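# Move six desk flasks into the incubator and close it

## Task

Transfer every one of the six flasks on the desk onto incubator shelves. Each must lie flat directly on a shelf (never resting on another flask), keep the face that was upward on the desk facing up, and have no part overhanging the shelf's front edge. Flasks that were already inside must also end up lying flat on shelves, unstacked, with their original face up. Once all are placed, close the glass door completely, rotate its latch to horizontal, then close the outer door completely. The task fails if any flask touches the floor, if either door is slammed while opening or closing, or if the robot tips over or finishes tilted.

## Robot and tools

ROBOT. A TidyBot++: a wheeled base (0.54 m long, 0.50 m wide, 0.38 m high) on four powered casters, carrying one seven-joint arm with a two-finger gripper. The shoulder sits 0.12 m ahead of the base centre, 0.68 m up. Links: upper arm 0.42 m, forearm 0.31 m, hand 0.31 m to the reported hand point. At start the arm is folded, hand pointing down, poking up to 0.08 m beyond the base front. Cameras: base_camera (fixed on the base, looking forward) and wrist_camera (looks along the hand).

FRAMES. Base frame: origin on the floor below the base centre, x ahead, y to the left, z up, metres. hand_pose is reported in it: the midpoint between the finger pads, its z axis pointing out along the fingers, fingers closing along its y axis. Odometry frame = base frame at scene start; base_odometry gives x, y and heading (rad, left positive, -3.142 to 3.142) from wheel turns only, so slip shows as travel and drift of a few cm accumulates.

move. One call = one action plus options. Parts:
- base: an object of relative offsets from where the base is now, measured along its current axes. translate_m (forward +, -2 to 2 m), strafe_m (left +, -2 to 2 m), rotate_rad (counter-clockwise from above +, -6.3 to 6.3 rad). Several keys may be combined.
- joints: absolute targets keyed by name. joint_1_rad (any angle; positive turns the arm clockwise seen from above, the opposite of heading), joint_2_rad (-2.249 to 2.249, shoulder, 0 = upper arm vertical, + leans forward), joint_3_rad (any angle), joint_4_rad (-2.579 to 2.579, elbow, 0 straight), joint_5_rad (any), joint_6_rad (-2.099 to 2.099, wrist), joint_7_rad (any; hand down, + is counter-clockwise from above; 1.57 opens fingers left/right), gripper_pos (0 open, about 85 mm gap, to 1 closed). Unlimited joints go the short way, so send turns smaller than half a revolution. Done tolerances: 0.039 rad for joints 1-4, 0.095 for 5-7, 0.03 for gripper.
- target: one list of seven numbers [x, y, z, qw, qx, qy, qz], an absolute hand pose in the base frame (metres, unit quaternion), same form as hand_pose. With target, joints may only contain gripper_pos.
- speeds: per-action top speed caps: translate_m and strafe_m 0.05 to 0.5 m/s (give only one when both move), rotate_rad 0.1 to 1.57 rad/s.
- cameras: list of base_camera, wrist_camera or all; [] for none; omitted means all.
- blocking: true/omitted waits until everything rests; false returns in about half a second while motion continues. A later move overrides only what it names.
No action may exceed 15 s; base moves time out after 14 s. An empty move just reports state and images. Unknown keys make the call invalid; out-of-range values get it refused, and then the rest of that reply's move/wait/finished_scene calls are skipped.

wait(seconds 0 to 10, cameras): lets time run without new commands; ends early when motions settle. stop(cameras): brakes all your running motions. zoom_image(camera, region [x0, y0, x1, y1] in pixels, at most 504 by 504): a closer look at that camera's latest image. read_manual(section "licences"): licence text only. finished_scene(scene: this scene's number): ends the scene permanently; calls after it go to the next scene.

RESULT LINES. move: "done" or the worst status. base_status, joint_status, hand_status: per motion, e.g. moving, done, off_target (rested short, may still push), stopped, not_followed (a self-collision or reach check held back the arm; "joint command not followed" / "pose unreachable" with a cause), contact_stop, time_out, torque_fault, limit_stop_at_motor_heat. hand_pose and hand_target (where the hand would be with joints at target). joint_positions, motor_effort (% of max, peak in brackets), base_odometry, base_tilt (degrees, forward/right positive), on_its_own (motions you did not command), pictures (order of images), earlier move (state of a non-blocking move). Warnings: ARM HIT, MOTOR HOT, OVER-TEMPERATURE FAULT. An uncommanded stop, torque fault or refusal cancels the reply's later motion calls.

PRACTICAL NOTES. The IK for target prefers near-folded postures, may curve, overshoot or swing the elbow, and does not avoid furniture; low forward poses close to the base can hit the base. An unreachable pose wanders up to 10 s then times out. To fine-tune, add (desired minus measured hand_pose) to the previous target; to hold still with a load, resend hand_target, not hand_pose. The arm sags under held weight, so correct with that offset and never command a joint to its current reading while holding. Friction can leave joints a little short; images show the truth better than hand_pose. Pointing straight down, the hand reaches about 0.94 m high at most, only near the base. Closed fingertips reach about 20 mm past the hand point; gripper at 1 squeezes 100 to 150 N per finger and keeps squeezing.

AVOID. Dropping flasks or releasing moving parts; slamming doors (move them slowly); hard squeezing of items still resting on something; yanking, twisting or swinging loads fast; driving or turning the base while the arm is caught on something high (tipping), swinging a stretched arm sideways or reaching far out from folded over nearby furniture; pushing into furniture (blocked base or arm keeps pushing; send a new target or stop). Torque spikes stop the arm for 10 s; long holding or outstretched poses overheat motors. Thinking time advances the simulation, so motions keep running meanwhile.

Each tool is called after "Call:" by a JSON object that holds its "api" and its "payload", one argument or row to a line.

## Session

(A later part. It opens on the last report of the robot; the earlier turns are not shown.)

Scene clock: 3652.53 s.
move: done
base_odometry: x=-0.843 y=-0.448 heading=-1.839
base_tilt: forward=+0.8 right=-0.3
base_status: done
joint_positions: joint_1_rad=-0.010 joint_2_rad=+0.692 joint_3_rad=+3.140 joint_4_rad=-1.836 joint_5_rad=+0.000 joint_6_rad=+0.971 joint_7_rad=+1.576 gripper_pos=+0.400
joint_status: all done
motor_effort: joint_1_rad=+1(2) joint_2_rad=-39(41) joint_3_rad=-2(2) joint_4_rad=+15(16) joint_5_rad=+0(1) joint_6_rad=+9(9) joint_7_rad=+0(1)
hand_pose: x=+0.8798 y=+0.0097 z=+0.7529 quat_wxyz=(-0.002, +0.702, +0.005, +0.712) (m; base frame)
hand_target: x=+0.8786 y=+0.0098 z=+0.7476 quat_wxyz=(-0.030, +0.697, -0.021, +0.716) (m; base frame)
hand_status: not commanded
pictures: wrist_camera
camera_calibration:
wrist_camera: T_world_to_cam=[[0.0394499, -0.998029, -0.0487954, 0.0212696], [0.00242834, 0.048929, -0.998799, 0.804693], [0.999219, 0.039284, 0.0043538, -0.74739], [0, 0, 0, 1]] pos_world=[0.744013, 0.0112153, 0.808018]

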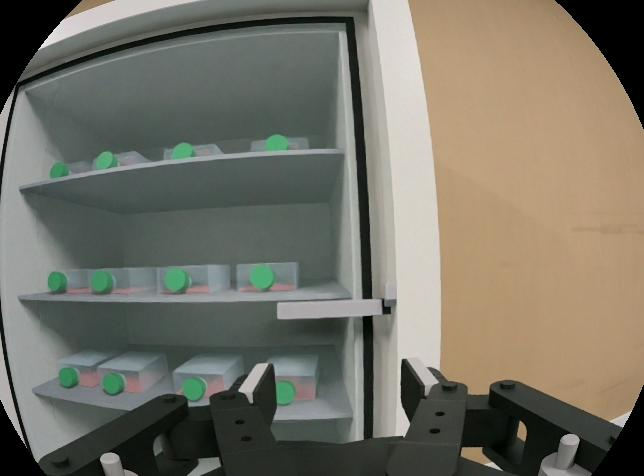

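Call:
{"api": "move", "payload": {
  "base": {"translate_m": -0.35},
  "speeds": {"translate_m": 0.3},
  "cameras": ["wrist_camera"]
}}

Call:
{"api": "move", "payload": {
  "joints": {"joint_1_rad": -0.01, "joint_2_rad": 0.02, "joint_4_rad": -1.63, "joint_6_rad": -0.45, "joint_7_rad": 1.57},
  "base": {"rotate_rad": 0.55},
  "speeds": {"rotate_rad": 0.5}
}}

Scene clock: 3680.90 s.
move: done
base_odometry: x=-0.750 y=-0.110 heading=-1.839
base_tilt: forward=+0.8 right=-0.2
base_status: done
joint_positions: joint_1_rad=-0.010 joint_2_rad=+0.693 joint_3_rad=+3.140 joint_4_rad=-1.836 joint_5_rad=+0.000 joint_6_rad=+0.971 joint_7_rad=+1.576 gripper_pos=+0.400
joint_status: not commanded
motor_effort: joint_1_rad=+0(2) joint_2_rad=-39(41) joint_3_rad=-2(2) joint_4_rad=+15(16) joint_5_rad=+0(1) joint_6_rad=+9(9) joint_7_rad=+0(1)
hand_pose: x=+0.8797 y=+0.0097 z=+0.7527 quat_wxyz=(-0.002, +0.702, +0.005, +0.712) (m; base frame)
hand_target: x=+0.8786 y=+0.0098 z=+0.7476 quat_wxyz=(-0.030, +0.697, -0.021, +0.716) (m; base frame)
hand_status: not commanded
pictures: wrist_camera
camera_calibration:
wrist_camera: T_world_to_cam=[[0.0394454, -0.998025, -0.0488991, 0.0213507], [0.00232354, 0.0490286, -0.998795, 0.804567], [0.999219, 0.0392842, 0.0042529, -0.747208], [0, 0, 0, 1]] pos_world=[0.743913, 0.0112152, 0.807819]

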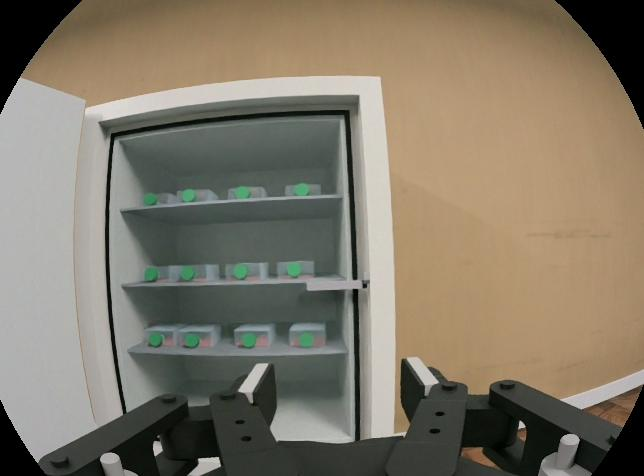

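Scene clock: 3683.40 s.
move: done
base_odometry: x=-0.750 y=-0.110 heading=-1.289
base_tilt: forward=+0.8 right=-0.3
base_status: done
joint_positions: joint_1_rad=-0.013 joint_2_rad=+0.024 joint_3_rad=+3.140 joint_4_rad=-1.652 joint_5_rad=+0.000 joint_6_rad=-0.409 joint_7_rad=+1.576 gripper_pos=+0.400
joint_status: all done
motor_effort: joint_1_rad=+1(4) joint_2_rad=-23(42) joint_3_rad=-1(5) joint_4_rad=+21(22) joint_5_rad=+0(1) joint_6_rad=+8(10) joint_7_rad=+0(1)
hand_pose: x=+0.7128 y=+0.0101 z=+0.9163 quat_wxyz=(-0.003, +0.864, +0.009, +0.504) (m; base frame)
hand_target: x=+0.7094 y=+0.0082 z=+0.9204 quat_wxyz=(-0.003, +0.867, +0.005, +0.498) (m; base frame)
hand_status: not commanded
pictures: base_camera, wrist_camera
camera_calibration:
wrist_camera: T_world_to_cam=[[0.0152743, -0.998313, -0.0560083, 0.0600072], [-0.501177, 0.0408262, -0.864381, 1.20423], [0.86521, 0.0412729, -0.499708, -0.0238789], [0, 0, 0, 1]] pos_world=[0.623276, 0.0117274, 1.03234]

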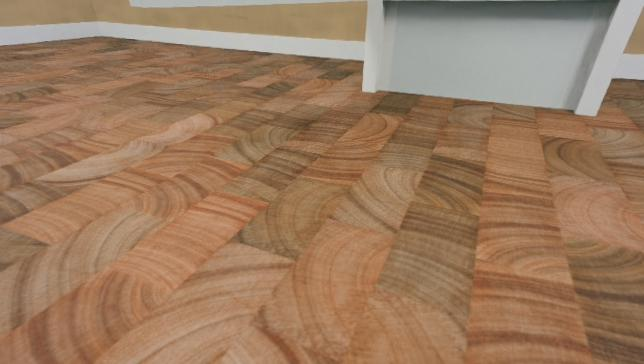

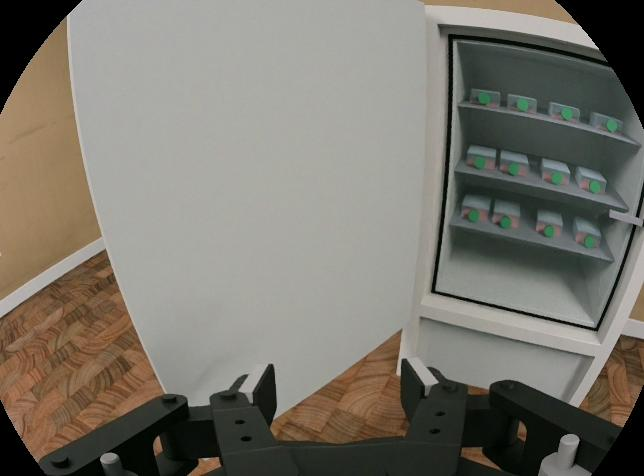

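Call:
{"api": "zoom_image", "payload": {
  "camera": "wrist_camera",
  "region": [240, 230, 480, 430]
}}

Scaled by 2.100.

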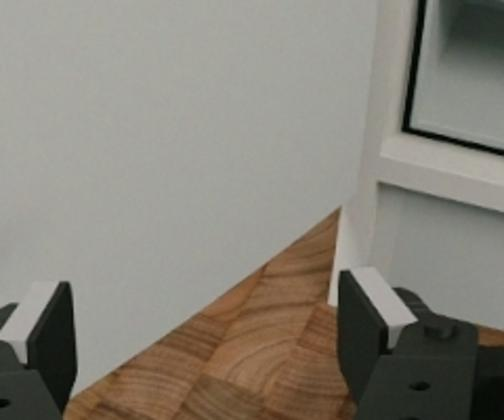

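Call:
{"api": "move", "payload": {
  "base": {"translate_m": 0.277, "strafe_m": 0.812, "rotate_rad": -0.515},
  "speeds": {"strafe_m": 0.3, "rotate_rad": 0.4}
}}

Scene clock: 3738.93 s.
move: done
base_odometry: x=+0.107 y=-0.151 heading=-1.805
base_tilt: forward=+0.8 right=-0.3
base_status: done
joint_positions: joint_1_rad=-0.011 joint_2_rad=+0.024 joint_3_rad=+3.140 joint_4_rad=-1.652 joint_5_rad=+0.000 joint_6_rad=-0.412 joint_7_rad=+1.576 gripper_pos=+0.400
joint_status: not commanded
motor_effort: joint_1_rad=+0(3) joint_2_rad=-23(24) joint_3_rad=-1(3) joint_4_rad=+22(22) joint_5_rad=-1(1) joint_6_rad=+8(8) joint_7_rad=+0(1)
hand_pose: x=+0.7123 y=+0.0092 z=+0.9155 quat_wxyz=(-0.002, +0.864, +0.008, +0.503) (m; base frame)
hand_target: x=+0.7094 y=+0.0082 z=+0.9204 quat_wxyz=(-0.003, +0.867, +0.005, +0.498) (m; base frame)
hand_status: not commanded
pictures: base_camera, wrist_camera
camera_calibration:
wrist_camera: T_world_to_cam=[[0.0136243, -0.998337, -0.0560097, 0.0603107], [-0.503816, 0.0415308, -0.862812, 1.2038], [0.863703, 0.0399738, -0.502413, -0.0202771], [0, 0, 0, 1]] pos_world=[0.623184, 0.0110264, 1.03184]

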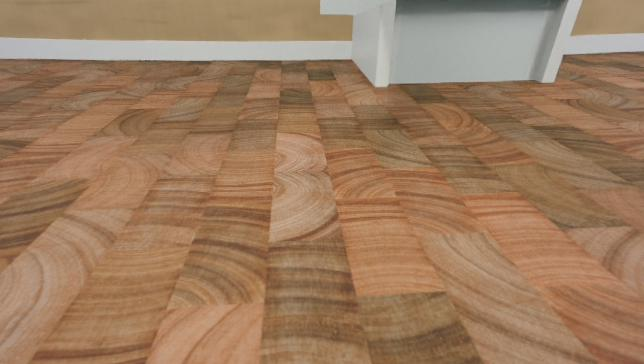

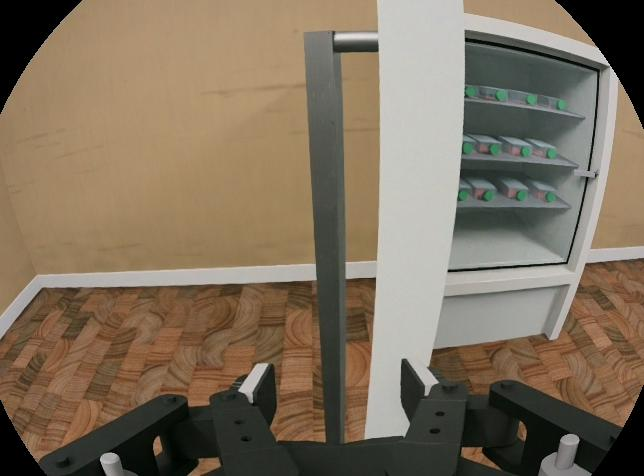

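Call:
{"api": "zoom_image", "payload": {
  "camera": "wrist_camera",
  "region": [280, 0, 500, 440]
}}

Scaled by 1.145.

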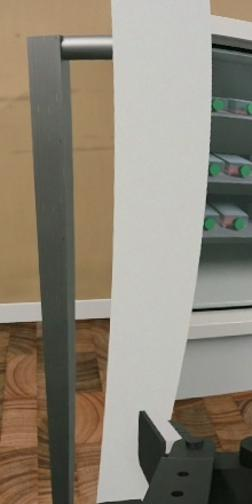

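Call:
{"api": "move", "payload": {
  "base": {"translate_m": 0.3, "strafe_m": 1.0},
  "speeds": {"strafe_m": 0.35},
  "joints": {"gripper_pos": 1.0},
  "cameras": ["wrist_camera"]
}}

Call:
{"api": "move", "payload": {
  "base": {"translate_m": 1.0, "rotate_rad": -1.868},
  "speeds": {"translate_m": 0.3, "rotate_rad": 0.6}
}}

Scene clock: 3802.70 s.
move: done
base_odometry: x=+1.010 y=-0.675 heading=-1.805
base_tilt: forward=+0.8 right=-0.3
base_status: done
joint_positions: joint_1_rad=-0.011 joint_2_rad=+0.024 joint_3_rad=+3.140 joint_4_rad=-1.651 joint_5_rad=+0.000 joint_6_rad=-0.413 joint_7_rad=+1.576 gripper_pos=+0.999
joint_status: all done
motor_effort: joint_1_rad=+0(4) joint_2_rad=-23(24) joint_3_rad=-1(4) joint_4_rad=+21(22) joint_5_rad=+0(1) joint_6_rad=+8(9) joint_7_rad=+0(1)
hand_pose: x=+0.7122 y=+0.0089 z=+0.9153 quat_wxyz=(-0.002, +0.865, +0.008, +0.502) (m; base frame)
hand_target: x=+0.7094 y=+0.0082 z=+0.9204 quat_wxyz=(-0.003, +0.867, +0.005, +0.498) (m; base frame)
hand_status: not commanded
pictures: wrist_camera
camera_calibration:
wrist_camera: T_world_to_cam=[[0.0130099, -0.998345, -0.0560261, 0.060405], [-0.504308, 0.0418313, -0.86251, 1.20371], [0.863426, 0.0394756, -0.502929, -0.0196064], [0, 0, 0, 1]] pos_world=[0.623186, 0.010726, 1.03174]

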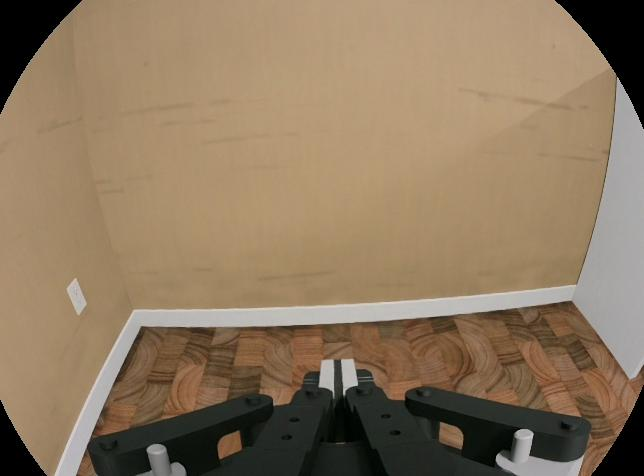

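Scene clock: 3807.00 s.
move: done
base_odometry: x=+0.778 y=-1.648 heading=+2.609
base_tilt: forward=+0.8 right=-0.3
base_status: done
joint_positions: joint_1_rad=-0.011 joint_2_rad=+0.022 joint_3_rad=+3.140 joint_4_rad=-1.651 joint_5_rad=+0.000 joint_6_rad=-0.415 joint_7_rad=+1.576 gripper_pos=+0.999
joint_status: not commanded
motor_effort: joint_1_rad=+1(4) joint_2_rad=-22(24) joint_3_rad=-1(3) joint_4_rad=+21(22) joint_5_rad=+0(1) joint_6_rad=+8(8) joint_7_rad=+0(1)
hand_pose: x=+0.7116 y=+0.0087 z=+0.9161 quat_wxyz=(-0.002, +0.864, +0.008, +0.503) (m; base frame)
hand_target: x=+0.7094 y=+0.0082 z=+0.9204 quat_wxyz=(-0.003, +0.867, +0.005, +0.498) (m; base frame)
hand_status: not commanded
pictures: base_camera, wrist_camera
camera_calibration:
wrist_camera: T_world_to_cam=[[0.0128109, -0.998348, -0.0560072, 0.0603592], [-0.503874, 0.0419349, -0.862759, 1.20391], [0.863682, 0.0392733, -0.502505, -0.0191511], [0, 0, 0, 1]] pos_world=[0.622386, 0.0105259, 1.03244]

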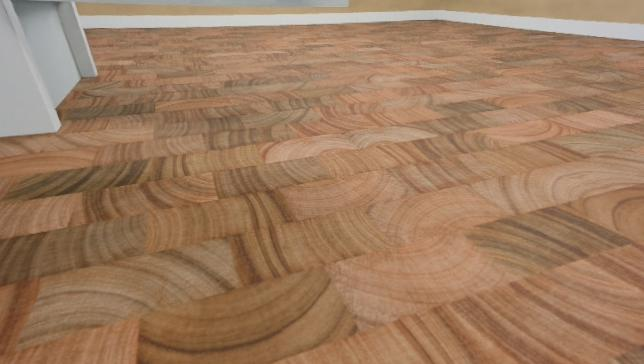

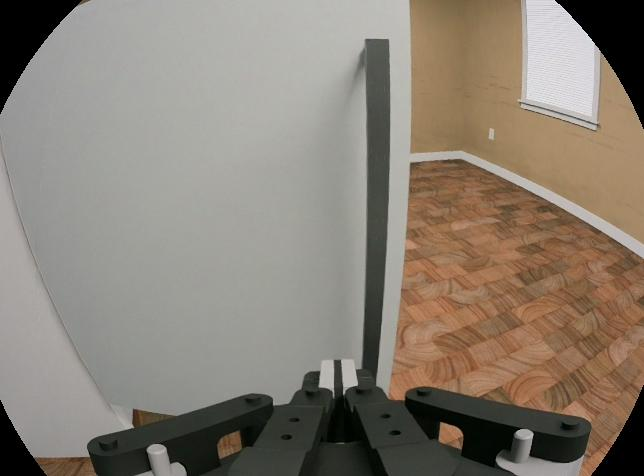

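Call:
{"api": "move", "payload": {
  "base": {"translate_m": 0.3, "strafe_m": 0.1},
  "speeds": {"translate_m": 0.2},
  "cameras": ["wrist_camera"]
}}

Scene clock: 3827.27 s.
move: done
base_odometry: x=+0.469 y=-1.582 heading=+2.609
base_tilt: forward=+0.8 right=-0.3
base_status: done
joint_positions: joint_1_rad=-0.011 joint_2_rad=+0.021 joint_3_rad=+3.140 joint_4_rad=-1.651 joint_5_rad=+0.000 joint_6_rad=-0.415 joint_7_rad=+1.576 gripper_pos=+0.999
joint_status: not commanded
motor_effort: joint_1_rad=+0(2) joint_2_rad=-22(25) joint_3_rad=-1(3) joint_4_rad=+20(22) joint_5_rad=+0(1) joint_6_rad=+8(9) joint_7_rad=+0(1)
hand_pose: x=+0.7112 y=+0.0087 z=+0.9169 quat_wxyz=(-0.002, +0.864, +0.008, +0.503) (m; base frame)
hand_target: x=+0.7094 y=+0.0082 z=+0.9204 quat_wxyz=(-0.003, +0.867, +0.005, +0.498) (m; base frame)
hand_status: not commanded
pictures: wrist_camera
camera_calibration:
wrist_camera: T_world_to_cam=[[0.0128649, -0.998348, -0.0559942, 0.0603565], [-0.503103, 0.0419315, -0.863209, 1.2043], [0.864131, 0.0392759, -0.501732, -0.0195295], [0, 0, 0, 1]] pos_world=[0.621984, 0.0105259, 1.03314]

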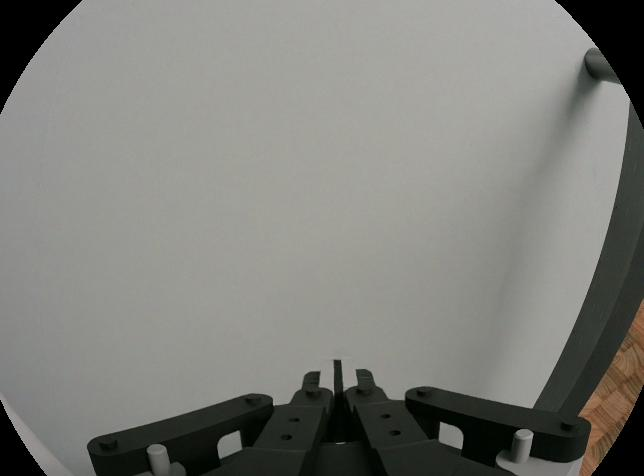

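Call:
{"api": "move", "payload": {
  "base": {"translate_m": 0.07},
  "speeds": {"translate_m": 0.06},
  "cameras": ["wrist_camera"]
}}

Scene clock: 3831.63 s.
move: done
base_odometry: x=+0.408 y=-1.547 heading=+2.610
base_tilt: forward=+0.8 right=-0.3
base_status: done
joint_positions: joint_1_rad=-0.011 joint_2_rad=+0.020 joint_3_rad=+3.140 joint_4_rad=-1.651 joint_5_rad=+0.000 joint_6_rad=-0.416 joint_7_rad=+1.576 gripper_pos=+0.999
joint_status: not commanded
motor_effort: joint_1_rad=+0(2) joint_2_rad=-23(26) joint_3_rad=-1(2) joint_4_rad=+21(21) joint_5_rad=+0(1) joint_6_rad=+8(8) joint_7_rad=+0(0)
hand_pose: x=+0.7110 y=+0.0087 z=+0.9176 quat_wxyz=(-0.002, +0.864, +0.008, +0.503) (m; base frame)
hand_target: x=+0.7094 y=+0.0082 z=+0.9204 quat_wxyz=(-0.003, +0.867, +0.005, +0.498) (m; base frame)
hand_status: not commanded
pictures: wrist_camera
camera_calibration:
wrist_camera: T_world_to_cam=[[0.0129143, -0.998348, -0.0559849, 0.0603551], [-0.502288, 0.0419358, -0.863683, 1.2046], [0.864604, 0.0392744, -0.500917, -0.0200189], [0, 0, 0, 1]] pos_world=[0.621583, 0.0105259, 1.03374]

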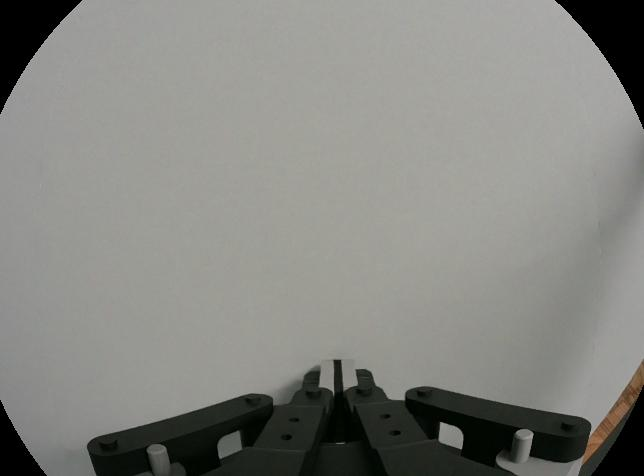

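Call:
{"api": "move", "payload": {
  "base": {"translate_m": 0.148, "strafe_m": -0.128, "rotate_rad": 0.2},
  "speeds": {"translate_m": 0.1, "rotate_rad": 0.11},
  "cameras": ["wrist_camera"]
}}

Scene clock: 3837.60 s.
move: done
base_odometry: x=+0.346 y=-1.361 heading=+2.810
base_tilt: forward=+0.8 right=-0.3
base_status: done
joint_positions: joint_1_rad=-0.010 joint_2_rad=+0.014 joint_3_rad=+3.140 joint_4_rad=-1.650 joint_5_rad=+0.000 joint_6_rad=-0.427 joint_7_rad=+1.576 gripper_pos=+0.999
joint_status: not commanded
motor_effort: joint_1_rad=+1(3) joint_2_rad=-22(25) joint_3_rad=-1(3) joint_4_rad=+21(24) joint_5_rad=+0(1) joint_6_rad=+8(12) joint_7_rad=+0(1)
hand_pose: x=+0.7079 y=+0.0085 z=+0.9185 quat_wxyz=(-0.002, +0.865, +0.007, +0.501) (m; base frame)
hand_target: x=+0.7094 y=+0.0082 z=+0.9204 quat_wxyz=(-0.003, +0.867, +0.005, +0.498) (m; base frame)
hand_status: not commanded
pictures: wrist_camera
camera_calibration:
wrist_camera: T_world_to_cam=[[0.0124236, -0.998352, -0.0560234, 0.0607036], [-0.506459, 0.0420268, -0.861239, 1.20452], [0.862174, 0.0390732, -0.505102, -0.0113713], [0, 0, 0, 1]] pos_world=[0.61909, 0.0104258, 1.03504]

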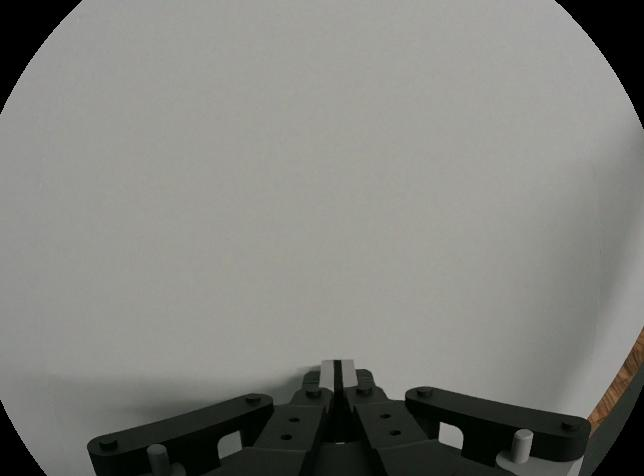

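Call:
{"api": "move", "payload": {
  "base": {"translate_m": 0.184, "strafe_m": -0.159, "rotate_rad": 0.26},
  "speeds": {"translate_m": 0.12, "rotate_rad": 0.13},
  "cameras": ["wrist_camera"]
}}

Call:
{"api": "move", "payload": {
  "base": {"translate_m": 0.184, "strafe_m": -0.159, "rotate_rad": 0.26},
  "speeds": {"translate_m": 0.12, "rotate_rad": 0.13}
}}

Scene clock: 3852.23 s.
move: done
base_odometry: x=+0.223 y=-1.151 heading=+3.071
base_tilt: forward=+0.8 right=-0.3
base_status: done
joint_positions: joint_1_rad=-0.010 joint_2_rad=+0.010 joint_3_rad=+3.140 joint_4_rad=-1.650 joint_5_rad=+0.000 joint_6_rad=-0.434 joint_7_rad=+1.576 gripper_pos=+0.999
joint_status: not commanded
motor_effort: joint_1_rad=+1(3) joint_2_rad=-22(25) joint_3_rad=-1(4) joint_4_rad=+21(23) joint_5_rad=+0(1) joint_6_rad=+8(11) joint_7_rad=+0(0)
hand_pose: x=+0.7060 y=+0.0082 z=+0.9193 quat_wxyz=(-0.002, +0.866, +0.007, +0.500) (m; base frame)
hand_target: x=+0.7094 y=+0.0082 z=+0.9204 quat_wxyz=(-0.003, +0.867, +0.005, +0.498) (m; base frame)
hand_status: not commanded
pictures: wrist_camera
camera_calibration:
wrist_camera: T_world_to_cam=[[0.0117791, -0.998363, -0.055972, 0.0608256], [-0.508145, 0.0422328, -0.860236, 1.20453], [0.861191, 0.0385746, -0.506815, -0.00700631], [0, 0, 0, 1]] pos_world=[0.617394, 0.0101255, 1.03604]

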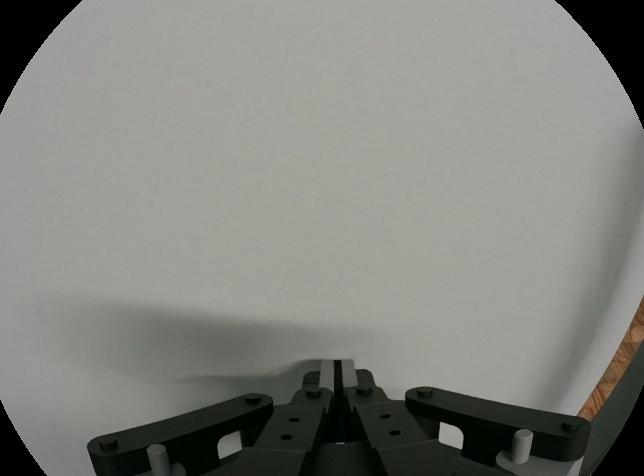

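Scene clock: 3854.83 s.
move: done
base_odometry: x=+0.051 y=-0.979 heading=-2.951
base_tilt: forward=+0.8 right=-0.3
base_status: done
joint_positions: joint_1_rad=-0.010 joint_2_rad=+0.009 joint_3_rad=+3.140 joint_4_rad=-1.649 joint_5_rad=+0.000 joint_6_rad=-0.439 joint_7_rad=+1.576 gripper_pos=+0.999
joint_status: not commanded
motor_effort: joint_1_rad=+0(3) joint_2_rad=-22(25) joint_3_rad=-1(3) joint_4_rad=+21(23) joint_5_rad=+0(1) joint_6_rad=+8(12) joint_7_rad=+0(0)
hand_pose: x=+0.7049 y=+0.0078 z=+0.9189 quat_wxyz=(-0.002, +0.867, +0.007, +0.499) (m; base frame)
hand_target: x=+0.7094 y=+0.0082 z=+0.9204 quat_wxyz=(-0.003, +0.867, +0.005, +0.498) (m; base frame)
hand_status: not commanded
pictures: base_camera, wrist_camera
camera_calibration:
wrist_camera: T_world_to_cam=[[0.0108529, -0.998369, -0.056049, 0.0610837], [-0.511288, 0.0426303, -0.858352, 1.20423], [0.859341, 0.0379728, -0.509991, -0.0020436], [0, 0, 0, 1]] pos_world=[0.616801, 0.00972494, 1.03603]

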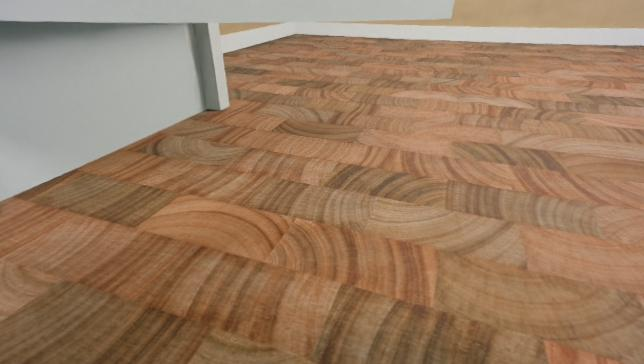

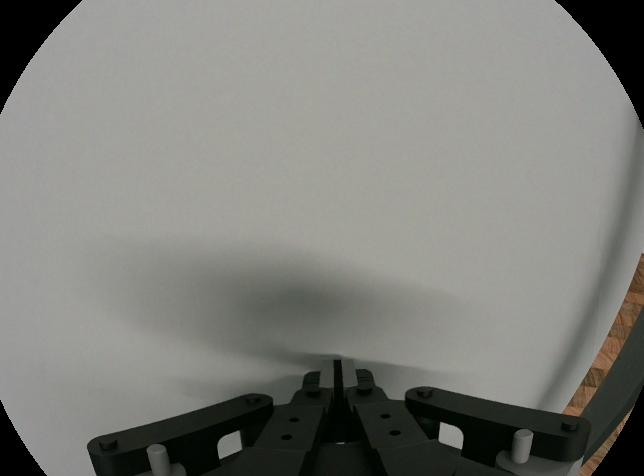

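Call:
{"api": "move", "payload": {
  "base": {"translate_m": 0.184, "strafe_m": -0.159, "rotate_rad": 0.26},
  "speeds": {"translate_m": 0.12, "rotate_rad": 0.13},
  "cameras": ["wrist_camera"]
}}

Call:
{"api": "move", "payload": {
  "base": {"translate_m": 0.184, "strafe_m": -0.159, "rotate_rad": 0.26},
  "speeds": {"translate_m": 0.12, "rotate_rad": 0.13}
}}

Scene clock: 3866.10 s.
move: done
base_odometry: x=-0.160 y=-0.858 heading=-2.691
base_tilt: forward=+0.8 right=-0.2
base_status: done
joint_positions: joint_1_rad=-0.009 joint_2_rad=+0.008 joint_3_rad=+3.140 joint_4_rad=-1.648 joint_5_rad=+0.000 joint_6_rad=-0.445 joint_7_rad=+1.576 gripper_pos=+0.999
joint_status: not commanded
motor_effort: joint_1_rad=+1(2) joint_2_rad=-22(24) joint_3_rad=-1(3) joint_4_rad=+21(25) joint_5_rad=+0(1) joint_6_rad=+8(14) joint_7_rad=+0(1)
hand_pose: x=+0.7041 y=+0.0077 z=+0.9185 quat_wxyz=(-0.002, +0.868, +0.007, +0.497) (m; base frame)
hand_target: x=+0.7094 y=+0.0082 z=+0.9204 quat_wxyz=(-0.003, +0.867, +0.005, +0.498) (m; base frame)
hand_status: not commanded
pictures: wrist_camera
camera_calibration:
wrist_camera: T_world_to_cam=[[0.010477, -0.998376, -0.0559878, 0.0612516], [-0.514357, 0.0426347, -0.856516, 1.20388], [0.857512, 0.0377715, -0.513075, 0.00265341], [0, 0, 0, 1]] pos_world=[0.616306, 0.00972495, 1.03593]

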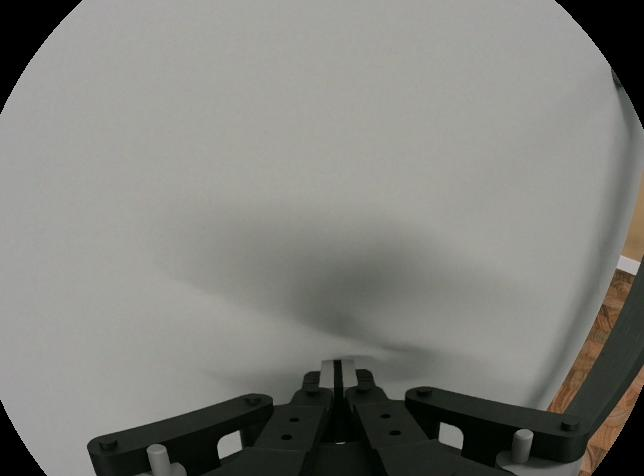

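Scene clock: 3868.73 s.
move: done
base_odometry: x=-0.395 y=-0.795 heading=-2.430
base_tilt: forward=+0.8 right=-0.3
base_status: done
joint_positions: joint_1_rad=-0.009 joint_2_rad=+0.008 joint_3_rad=+3.140 joint_4_rad=-1.647 joint_5_rad=+0.000 joint_6_rad=-0.450 joint_7_rad=+1.576 gripper_pos=+0.999
joint_status: not commanded
motor_effort: joint_1_rad=+0(3) joint_2_rad=-22(24) joint_3_rad=-1(3) joint_4_rad=+20(25) joint_5_rad=+0(1) joint_6_rad=+8(14) joint_7_rad=+0(1)
hand_pose: x=+0.7035 y=+0.0077 z=+0.9178 quat_wxyz=(-0.001, +0.869, +0.007, +0.496) (m; base frame)
hand_target: x=+0.7094 y=+0.0082 z=+0.9204 quat_wxyz=(-0.003, +0.867, +0.005, +0.498) (m; base frame)
hand_status: not commanded
pictures: base_camera, wrist_camera
camera_calibration:
wrist_camera: T_world_to_cam=[[0.0102543, -0.998376, -0.0560318, 0.0613119], [-0.517779, 0.0426362, -0.854451, 1.20351], [0.855453, 0.037774, -0.516501, 0.00726283], [0, 0, 0, 1]] pos_world=[0.616311, 0.00962495, 1.03553]

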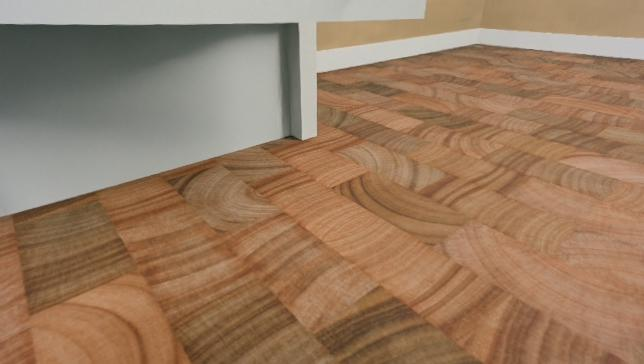

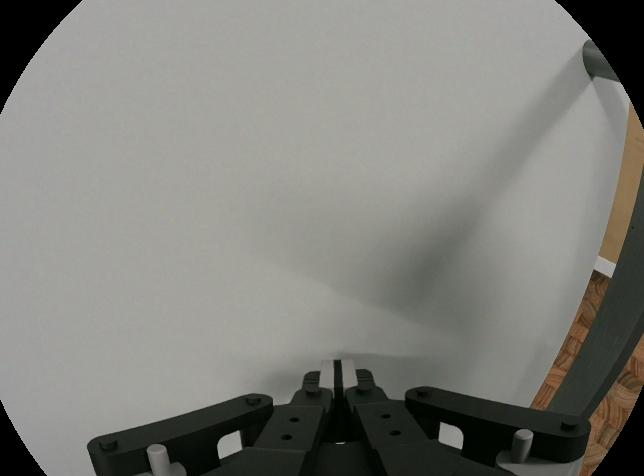

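Call:
{"api": "move", "payload": {
  "base": {"translate_m": 0.184, "strafe_m": -0.159, "rotate_rad": 0.26},
  "speeds": {"translate_m": 0.12, "rotate_rad": 0.13},
  "cameras": ["wrist_camera"]
}}

Scene clock: 3878.17 s.
move: done
base_odometry: x=-0.638 y=-0.795 heading=-2.169
base_tilt: forward=+0.8 right=-0.3
base_status: done
joint_positions: joint_1_rad=-0.009 joint_2_rad=+0.009 joint_3_rad=+3.140 joint_4_rad=-1.645 joint_5_rad=+0.000 joint_6_rad=-0.455 joint_7_rad=+1.576 gripper_pos=+0.999
joint_status: not commanded
motor_effort: joint_1_rad=+0(3) joint_2_rad=-22(24) joint_3_rad=-1(3) joint_4_rad=+21(23) joint_5_rad=+0(1) joint_6_rad=+8(14) joint_7_rad=+0(1)
hand_pose: x=+0.7032 y=+0.0077 z=+0.9168 quat_wxyz=(-0.001, +0.870, +0.007, +0.494) (m; base frame)
hand_target: x=+0.7094 y=+0.0082 z=+0.9204 quat_wxyz=(-0.003, +0.867, +0.005, +0.498) (m; base frame)
hand_status: not commanded
pictures: wrist_camera
camera_calibration:
wrist_camera: T_world_to_cam=[[0.00998595, -0.998385, -0.0559334, 0.0614398], [-0.521334, 0.0425343, -0.852292, 1.20306], [0.853294, 0.0376709, -0.520067, 0.0117931], [0, 0, 0, 1]] pos_world=[0.616517, 0.00972511, 1.03492]

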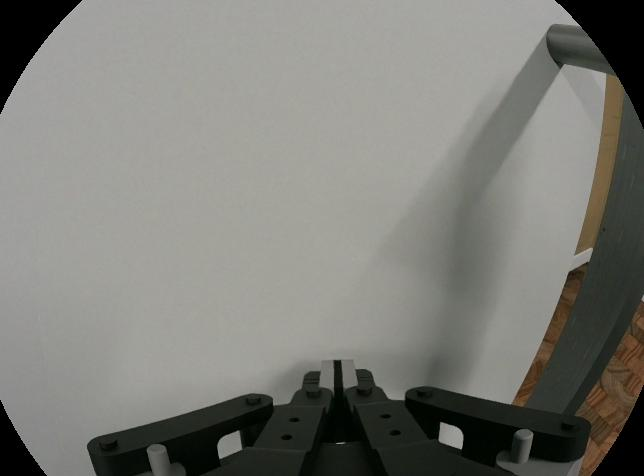

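Call:
{"api": "move", "payload": {
  "base": {"translate_m": -0.05, "strafe_m": 0.0},
  "speeds": {"translate_m": 0.1},
  "cameras": ["wrist_camera"]
}}

Call:
{"api": "move", "payload": {
  "base": {"translate_m": -0.03, "strafe_m": 0.09, "rotate_rad": 0.1},
  "speeds": {"strafe_m": 0.1, "rotate_rad": 0.11},
  "cameras": ["wrist_camera"]
}}

Scene clock: 3905.30 s.
move: done
base_odometry: x=-0.610 y=-0.754 heading=-2.169
base_tilt: forward=+0.8 right=-0.3
base_status: done
joint_positions: joint_1_rad=-0.009 joint_2_rad=+0.011 joint_3_rad=+3.140 joint_4_rad=-1.645 joint_5_rad=+0.000 joint_6_rad=-0.455 joint_7_rad=+1.576 gripper_pos=+0.999
joint_status: not commanded
motor_effort: joint_1_rad=+1(2) joint_2_rad=-23(26) joint_3_rad=-1(2) joint_4_rad=+21(22) joint_5_rad=+0(1) joint_6_rad=+8(8) joint_7_rad=+0(1)
hand_pose: x=+0.7037 y=+0.0077 z=+0.9157 quat_wxyz=(-0.001, +0.870, +0.007, +0.493) (m; base frame)
hand_target: x=+0.7094 y=+0.0082 z=+0.9204 quat_wxyz=(-0.003, +0.867, +0.005, +0.498) (m; base frame)
hand_status: not commanded
pictures: wrist_camera
camera_calibration:
wrist_camera: T_world_to_cam=[[0.00988085, -0.998384, -0.0559532, 0.0614676], [-0.522943, 0.0425349, -0.851306, 1.20263], [0.852311, 0.0376719, -0.521677, 0.0129975], [0, 0, 0, 1]] pos_world=[0.617219, 0.00972511, 1.03402]

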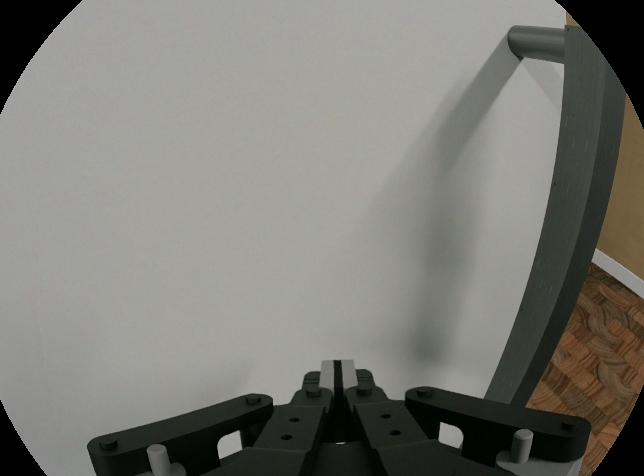

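Scene clock: 3906.83 s.
move: done
base_odometry: x=-0.519 y=-0.780 heading=-2.068
base_tilt: forward=+0.8 right=-0.3
base_status: done
joint_positions: joint_1_rad=-0.009 joint_2_rad=+0.011 joint_3_rad=+3.141 joint_4_rad=-1.645 joint_5_rad=+0.000 joint_6_rad=-0.455 joint_7_rad=+1.576 gripper_pos=+0.999
joint_status: not commanded
motor_effort: joint_1_rad=+0(3) joint_2_rad=-22(23) joint_3_rad=-1(5) joint_4_rad=+20(22) joint_5_rad=+0(1) joint_6_rad=+8(8) joint_7_rad=+0(1)
hand_pose: x=+0.7038 y=+0.0072 z=+0.9157 quat_wxyz=(-0.001, +0.870, +0.007, +0.493) (m; base frame)
hand_target: x=+0.7094 y=+0.0082 z=+0.9204 quat_wxyz=(-0.003, +0.867, +0.005, +0.498) (m; base frame)
hand_status: not commanded
pictures: wrist_camera
camera_calibration:
wrist_camera: T_world_to_cam=[[0.00916157, -0.99839, -0.0559816, 0.0615411], [-0.522927, 0.0429352, -0.851295, 1.20262], [0.852328, 0.0370735, -0.521692, 0.0130211], [0, 0, 0, 1]] pos_world=[0.617221, 0.00932456, 1.03402]

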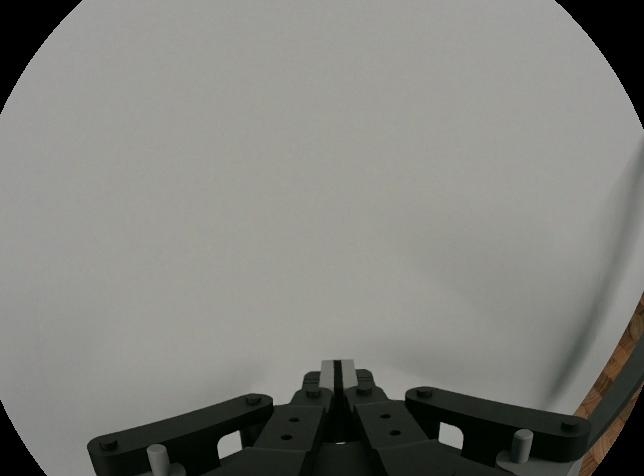

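Call:
{"api": "move", "payload": {
  "base": {"translate_m": 0.0, "strafe_m": -0.15, "rotate_rad": 0.17},
  "speeds": {"strafe_m": 0.12, "rotate_rad": 0.15},
  "cameras": ["wrist_camera"]
}}

Call:
{"api": "move", "payload": {
  "base": {"translate_m": 0.06},
  "speeds": {"translate_m": 0.06},
  "cameras": ["wrist_camera"]
}}

Scene clock: 3920.73 s.
move: done
base_odometry: x=-0.651 y=-0.708 heading=-1.897
base_tilt: forward=+0.8 right=-0.3
base_status: done
joint_positions: joint_1_rad=-0.008 joint_2_rad=+0.011 joint_3_rad=+3.141 joint_4_rad=-1.645 joint_5_rad=+0.000 joint_6_rad=-0.455 joint_7_rad=+1.576 gripper_pos=+0.999
joint_status: not commanded
motor_effort: joint_1_rad=+0(3) joint_2_rad=-22(23) joint_3_rad=-1(3) joint_4_rad=+20(22) joint_5_rad=+0(1) joint_6_rad=+8(8) joint_7_rad=+0(0)
hand_pose: x=+0.7038 y=+0.0066 z=+0.9157 quat_wxyz=(-0.001, +0.870, +0.006, +0.493) (m; base frame)
hand_target: x=+0.7094 y=+0.0082 z=+0.9204 quat_wxyz=(-0.003, +0.867, +0.005, +0.498) (m; base frame)
hand_status: not commanded
pictures: wrist_camera
camera_calibration:
wrist_camera: T_world_to_cam=[[0.00799852, -0.9984, -0.0559705, 0.0616477], [-0.5229, 0.0435339, -0.851282, 1.20261], [0.852356, 0.036076, -0.521715, 0.0130564], [0, 0, 0, 1]] pos_world=[0.617224, 0.00872373, 1.03402]

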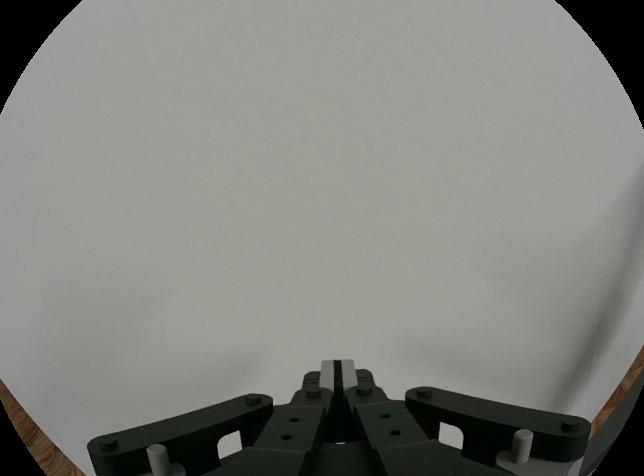

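Scene clock: 3922.23 s.
move: done
base_odometry: x=-0.670 y=-0.765 heading=-1.897
base_tilt: forward=+0.8 right=-0.3
base_status: done
joint_positions: joint_1_rad=-0.008 joint_2_rad=+0.010 joint_3_rad=+3.141 joint_4_rad=-1.645 joint_5_rad=+0.000 joint_6_rad=-0.455 joint_7_rad=+1.576 gripper_pos=+0.999
joint_status: not commanded
motor_effort: joint_1_rad=+1(2) joint_2_rad=-22(27) joint_3_rad=-1(2) joint_4_rad=+21(22) joint_5_rad=+0(1) joint_6_rad=+8(11) joint_7_rad=+0(1)
hand_pose: x=+0.7035 y=+0.0066 z=+0.9160 quat_wxyz=(-0.001, +0.870, +0.006, +0.493) (m; base frame)
hand_target: x=+0.7094 y=+0.0082 z=+0.9204 quat_wxyz=(-0.003, +0.867, +0.005, +0.498) (m; base frame)
hand_status: not commanded
pictures: wrist_camera
camera_calibration:
wrist_camera: T_world_to_cam=[[0.00800175, -0.9984, -0.0559739, 0.0616683], [-0.522783, 0.04354, -0.851353, 1.20271], [0.852428, 0.0360745, -0.521598, 0.0133033], [0, 0, 0, 1]] pos_world=[0.616924, 0.00872372, 1.03432]

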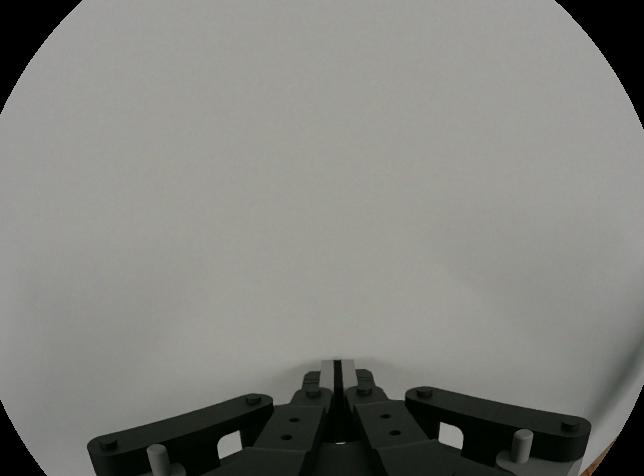

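Call:
{"api": "move", "payload": {
  "base": {"translate_m": 0.04},
  "speeds": {"translate_m": 0.05},
  "cameras": ["wrist_camera"]
}}

Call:
{"api": "move", "payload": {
  "base": {"translate_m": 0.025},
  "speeds": {"translate_m": 0.05},
  "cameras": ["wrist_camera"]
}}

Scene clock: 3928.13 s.
move: done
base_odometry: x=-0.683 y=-0.803 heading=-1.897
base_tilt: forward=+0.8 right=-0.3
base_status: done
joint_positions: joint_1_rad=-0.008 joint_2_rad=+0.006 joint_3_rad=+3.141 joint_4_rad=-1.645 joint_5_rad=+0.000 joint_6_rad=-0.462 joint_7_rad=+1.576 gripper_pos=+0.999
joint_status: not commanded
motor_effort: joint_1_rad=+0(2) joint_2_rad=-20(23) joint_3_rad=-1(1) joint_4_rad=+22(25) joint_5_rad=-1(1) joint_6_rad=+9(14) joint_7_rad=+0(1)
hand_pose: x=+0.7013 y=+0.0065 z=+0.9169 quat_wxyz=(-0.001, +0.871, +0.006, +0.492) (m; base frame)
hand_target: x=+0.7094 y=+0.0082 z=+0.9204 quat_wxyz=(-0.003, +0.867, +0.005, +0.498) (m; base frame)
hand_status: not commanded
pictures: wrist_camera
camera_calibration:
wrist_camera: T_world_to_cam=[[0.00787179, -0.9984, -0.0559895, 0.0618355], [-0.524769, 0.0435371, -0.850131, 1.20253], [0.851208, 0.0360736, -0.523587, 0.0182503], [0, 0, 0, 1]] pos_world=[0.615027, 0.00872373, 1.03532]

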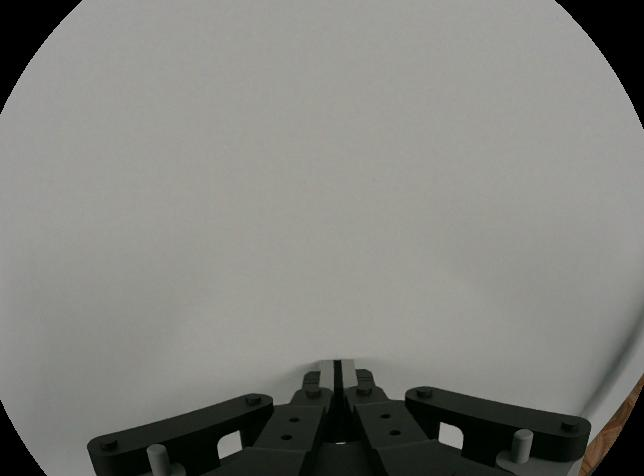

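Scene clock: 3929.07 s.
move: done
base_odometry: x=-0.691 y=-0.826 heading=-1.897
base_tilt: forward=+0.8 right=-0.3
base_status: done
joint_positions: joint_1_rad=-0.008 joint_2_rad=-0.040 joint_3_rad=+3.141 joint_4_rad=-1.664 joint_5_rad=+0.000 joint_6_rad=-0.518 joint_7_rad=+1.576 gripper_pos=+0.999
joint_status: not commanded
motor_effort: joint_1_rad=+3(5) joint_2_rad=-8(20) joint_3_rad=+2(3) joint_4_rad=+27(29) joint_5_rad=+1(1) joint_6_rad=+18(22) joint_7_rad=+0(0)
hand_pose: x=+0.6778 y=+0.0067 z=+0.9170 quat_wxyz=(-0.001, +0.878, +0.006, +0.479) (m; base frame)
hand_target: x=+0.7094 y=+0.0082 z=+0.9204 quat_wxyz=(-0.003, +0.867, +0.005, +0.498) (m; base frame)
hand_status: not commanded
pictures: wrist_camera
camera_calibration:
wrist_camera: T_world_to_cam=[[0.00678341, -0.998416, -0.0558605, 0.0627571], [-0.549821, 0.042936, -0.834178, 1.19268], [0.835255, 0.0363718, -0.548659, 0.0721554], [0, 0, 0, 1]] pos_world=[0.595064, 0.00882461, 1.038]

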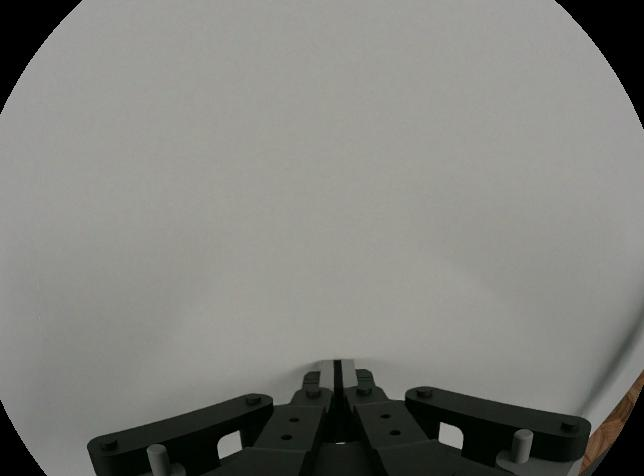

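Call:
{"api": "move", "payload": {
  "base": {"translate_m": -0.6},
  "speeds": {"translate_m": 0.3}
}}

Scene clock: 3936.63 s.
move: done
base_odometry: x=-0.499 y=-0.258 heading=-1.897
base_tilt: forward=+0.8 right=-0.3
base_status: done
joint_positions: joint_1_rad=-0.008 joint_2_rad=+0.016 joint_3_rad=+3.141 joint_4_rad=-1.644 joint_5_rad=+0.000 joint_6_rad=-0.466 joint_7_rad=+1.576 gripper_pos=+0.999
joint_status: not commanded
motor_effort: joint_1_rad=+1(4) joint_2_rad=-22(26) joint_3_rad=-1(2) joint_4_rad=+21(25) joint_5_rad=+0(1) joint_6_rad=+8(17) joint_7_rad=+0(1)
hand_pose: x=+0.7032 y=+0.0067 z=+0.9103 quat_wxyz=(-0.001, +0.874, +0.006, +0.486) (m; base frame)
hand_target: x=+0.7094 y=+0.0082 z=+0.9204 quat_wxyz=(-0.003, +0.867, +0.005, +0.498) (m; base frame)
hand_status: not commanded
pictures: base_camera, wrist_camera
camera_calibration:
wrist_camera: T_world_to_cam=[[0.00744081, -0.998406, -0.0559461, 0.061927], [-0.53627, 0.0432378, -0.842939, 1.19947], [0.844014, 0.0362744, -0.535093, 0.028715], [0, 0, 0, 1]] pos_world=[0.618544, 0.00892416, 1.02991]

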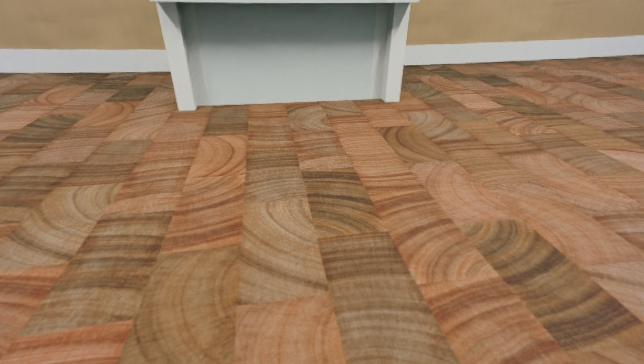

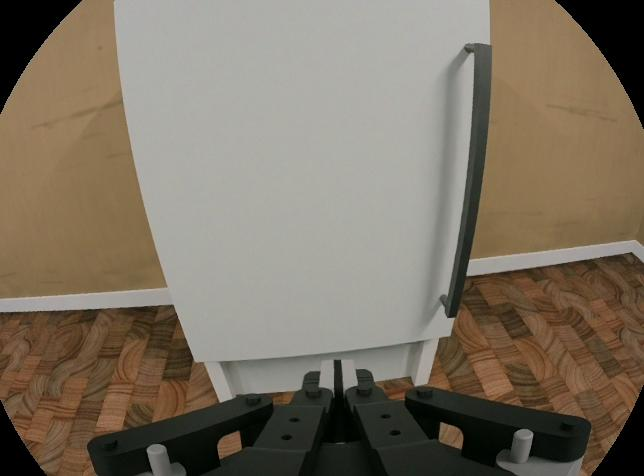

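Call:
{"api": "zoom_image", "payload": {
  "camera": "wrist_camera",
  "region": [380, 240, 520, 400]
}}

Call:
{"api": "zoom_image", "payload": {
  "camera": "wrist_camera",
  "region": [140, 240, 300, 420]
}}

Scaled by 3.150.

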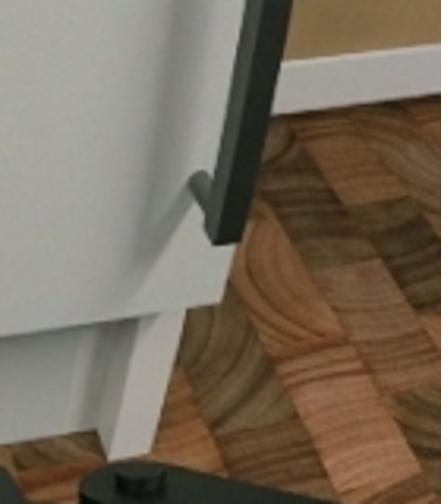

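Scaled by 2.800.

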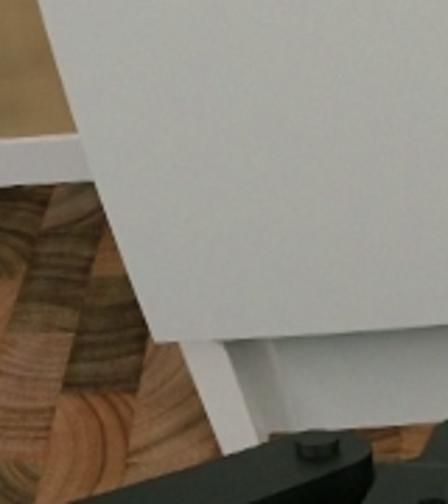

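Call:
{"api": "move", "payload": {
  "base": {"strafe_m": -0.75, "translate_m": 0.15, "rotate_rad": 0.6},
  "speeds": {"strafe_m": 0.4, "rotate_rad": 0.6}
}}

Scene clock: 3965.30 s.
move: done
base_odometry: x=-1.258 y=-0.160 heading=-1.296
base_tilt: forward=+0.8 right=-0.3
base_status: done
joint_positions: joint_1_rad=-0.010 joint_2_rad=+0.016 joint_3_rad=+3.141 joint_4_rad=-1.644 joint_5_rad=+0.000 joint_6_rad=-0.466 joint_7_rad=+1.576 gripper_pos=+0.999
joint_status: not commanded
motor_effort: joint_1_rad=+1(3) joint_2_rad=-22(24) joint_3_rad=-1(3) joint_4_rad=+20(22) joint_5_rad=+0(1) joint_6_rad=+8(8) joint_7_rad=+0(1)
hand_pose: x=+0.7032 y=+0.0078 z=+0.9103 quat_wxyz=(-0.002, +0.874, +0.007, +0.486) (m; base frame)
hand_target: x=+0.7094 y=+0.0082 z=+0.9204 quat_wxyz=(-0.003, +0.867, +0.005, +0.498) (m; base frame)
hand_status: not commanded
pictures: base_camera, wrist_camera
camera_calibration:
wrist_camera: T_world_to_cam=[[0.0093248, -0.99839, -0.055959, 0.0616748], [-0.536357, 0.0422363, -0.842934, 1.19949], [0.84394, 0.0378742, -0.535099, 0.0287225], [0, 0, 0, 1]] pos_world=[0.618539, 0.00982555, 1.02991]

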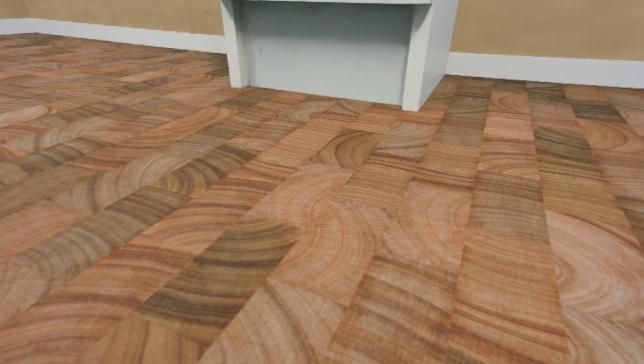

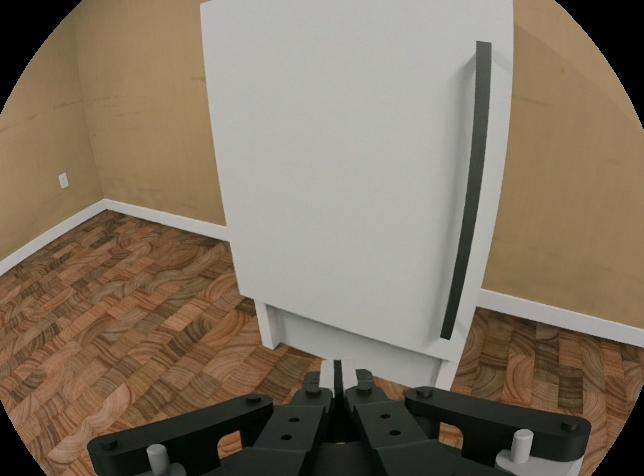

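Call:
{"api": "zoom_image", "payload": {
  "camera": "wrist_camera",
  "region": [400, 220, 540, 400]
}}

Call:
{"api": "zoom_image", "payload": {
  "camera": "base_camera",
  "region": [380, 0, 500, 120]
}}

Scaled by 2.800.

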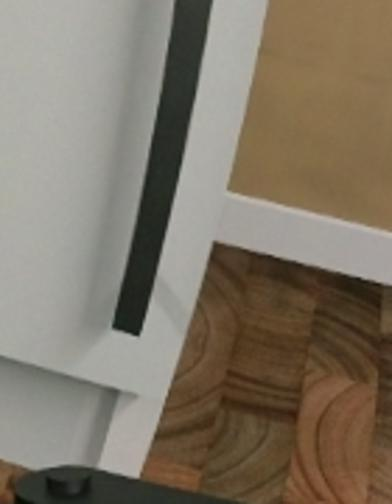

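Scaled by 4.200.

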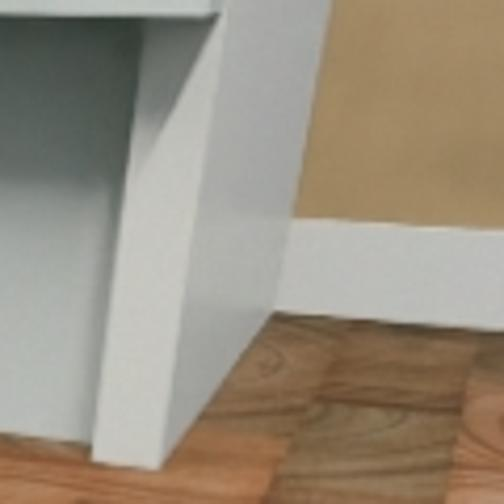

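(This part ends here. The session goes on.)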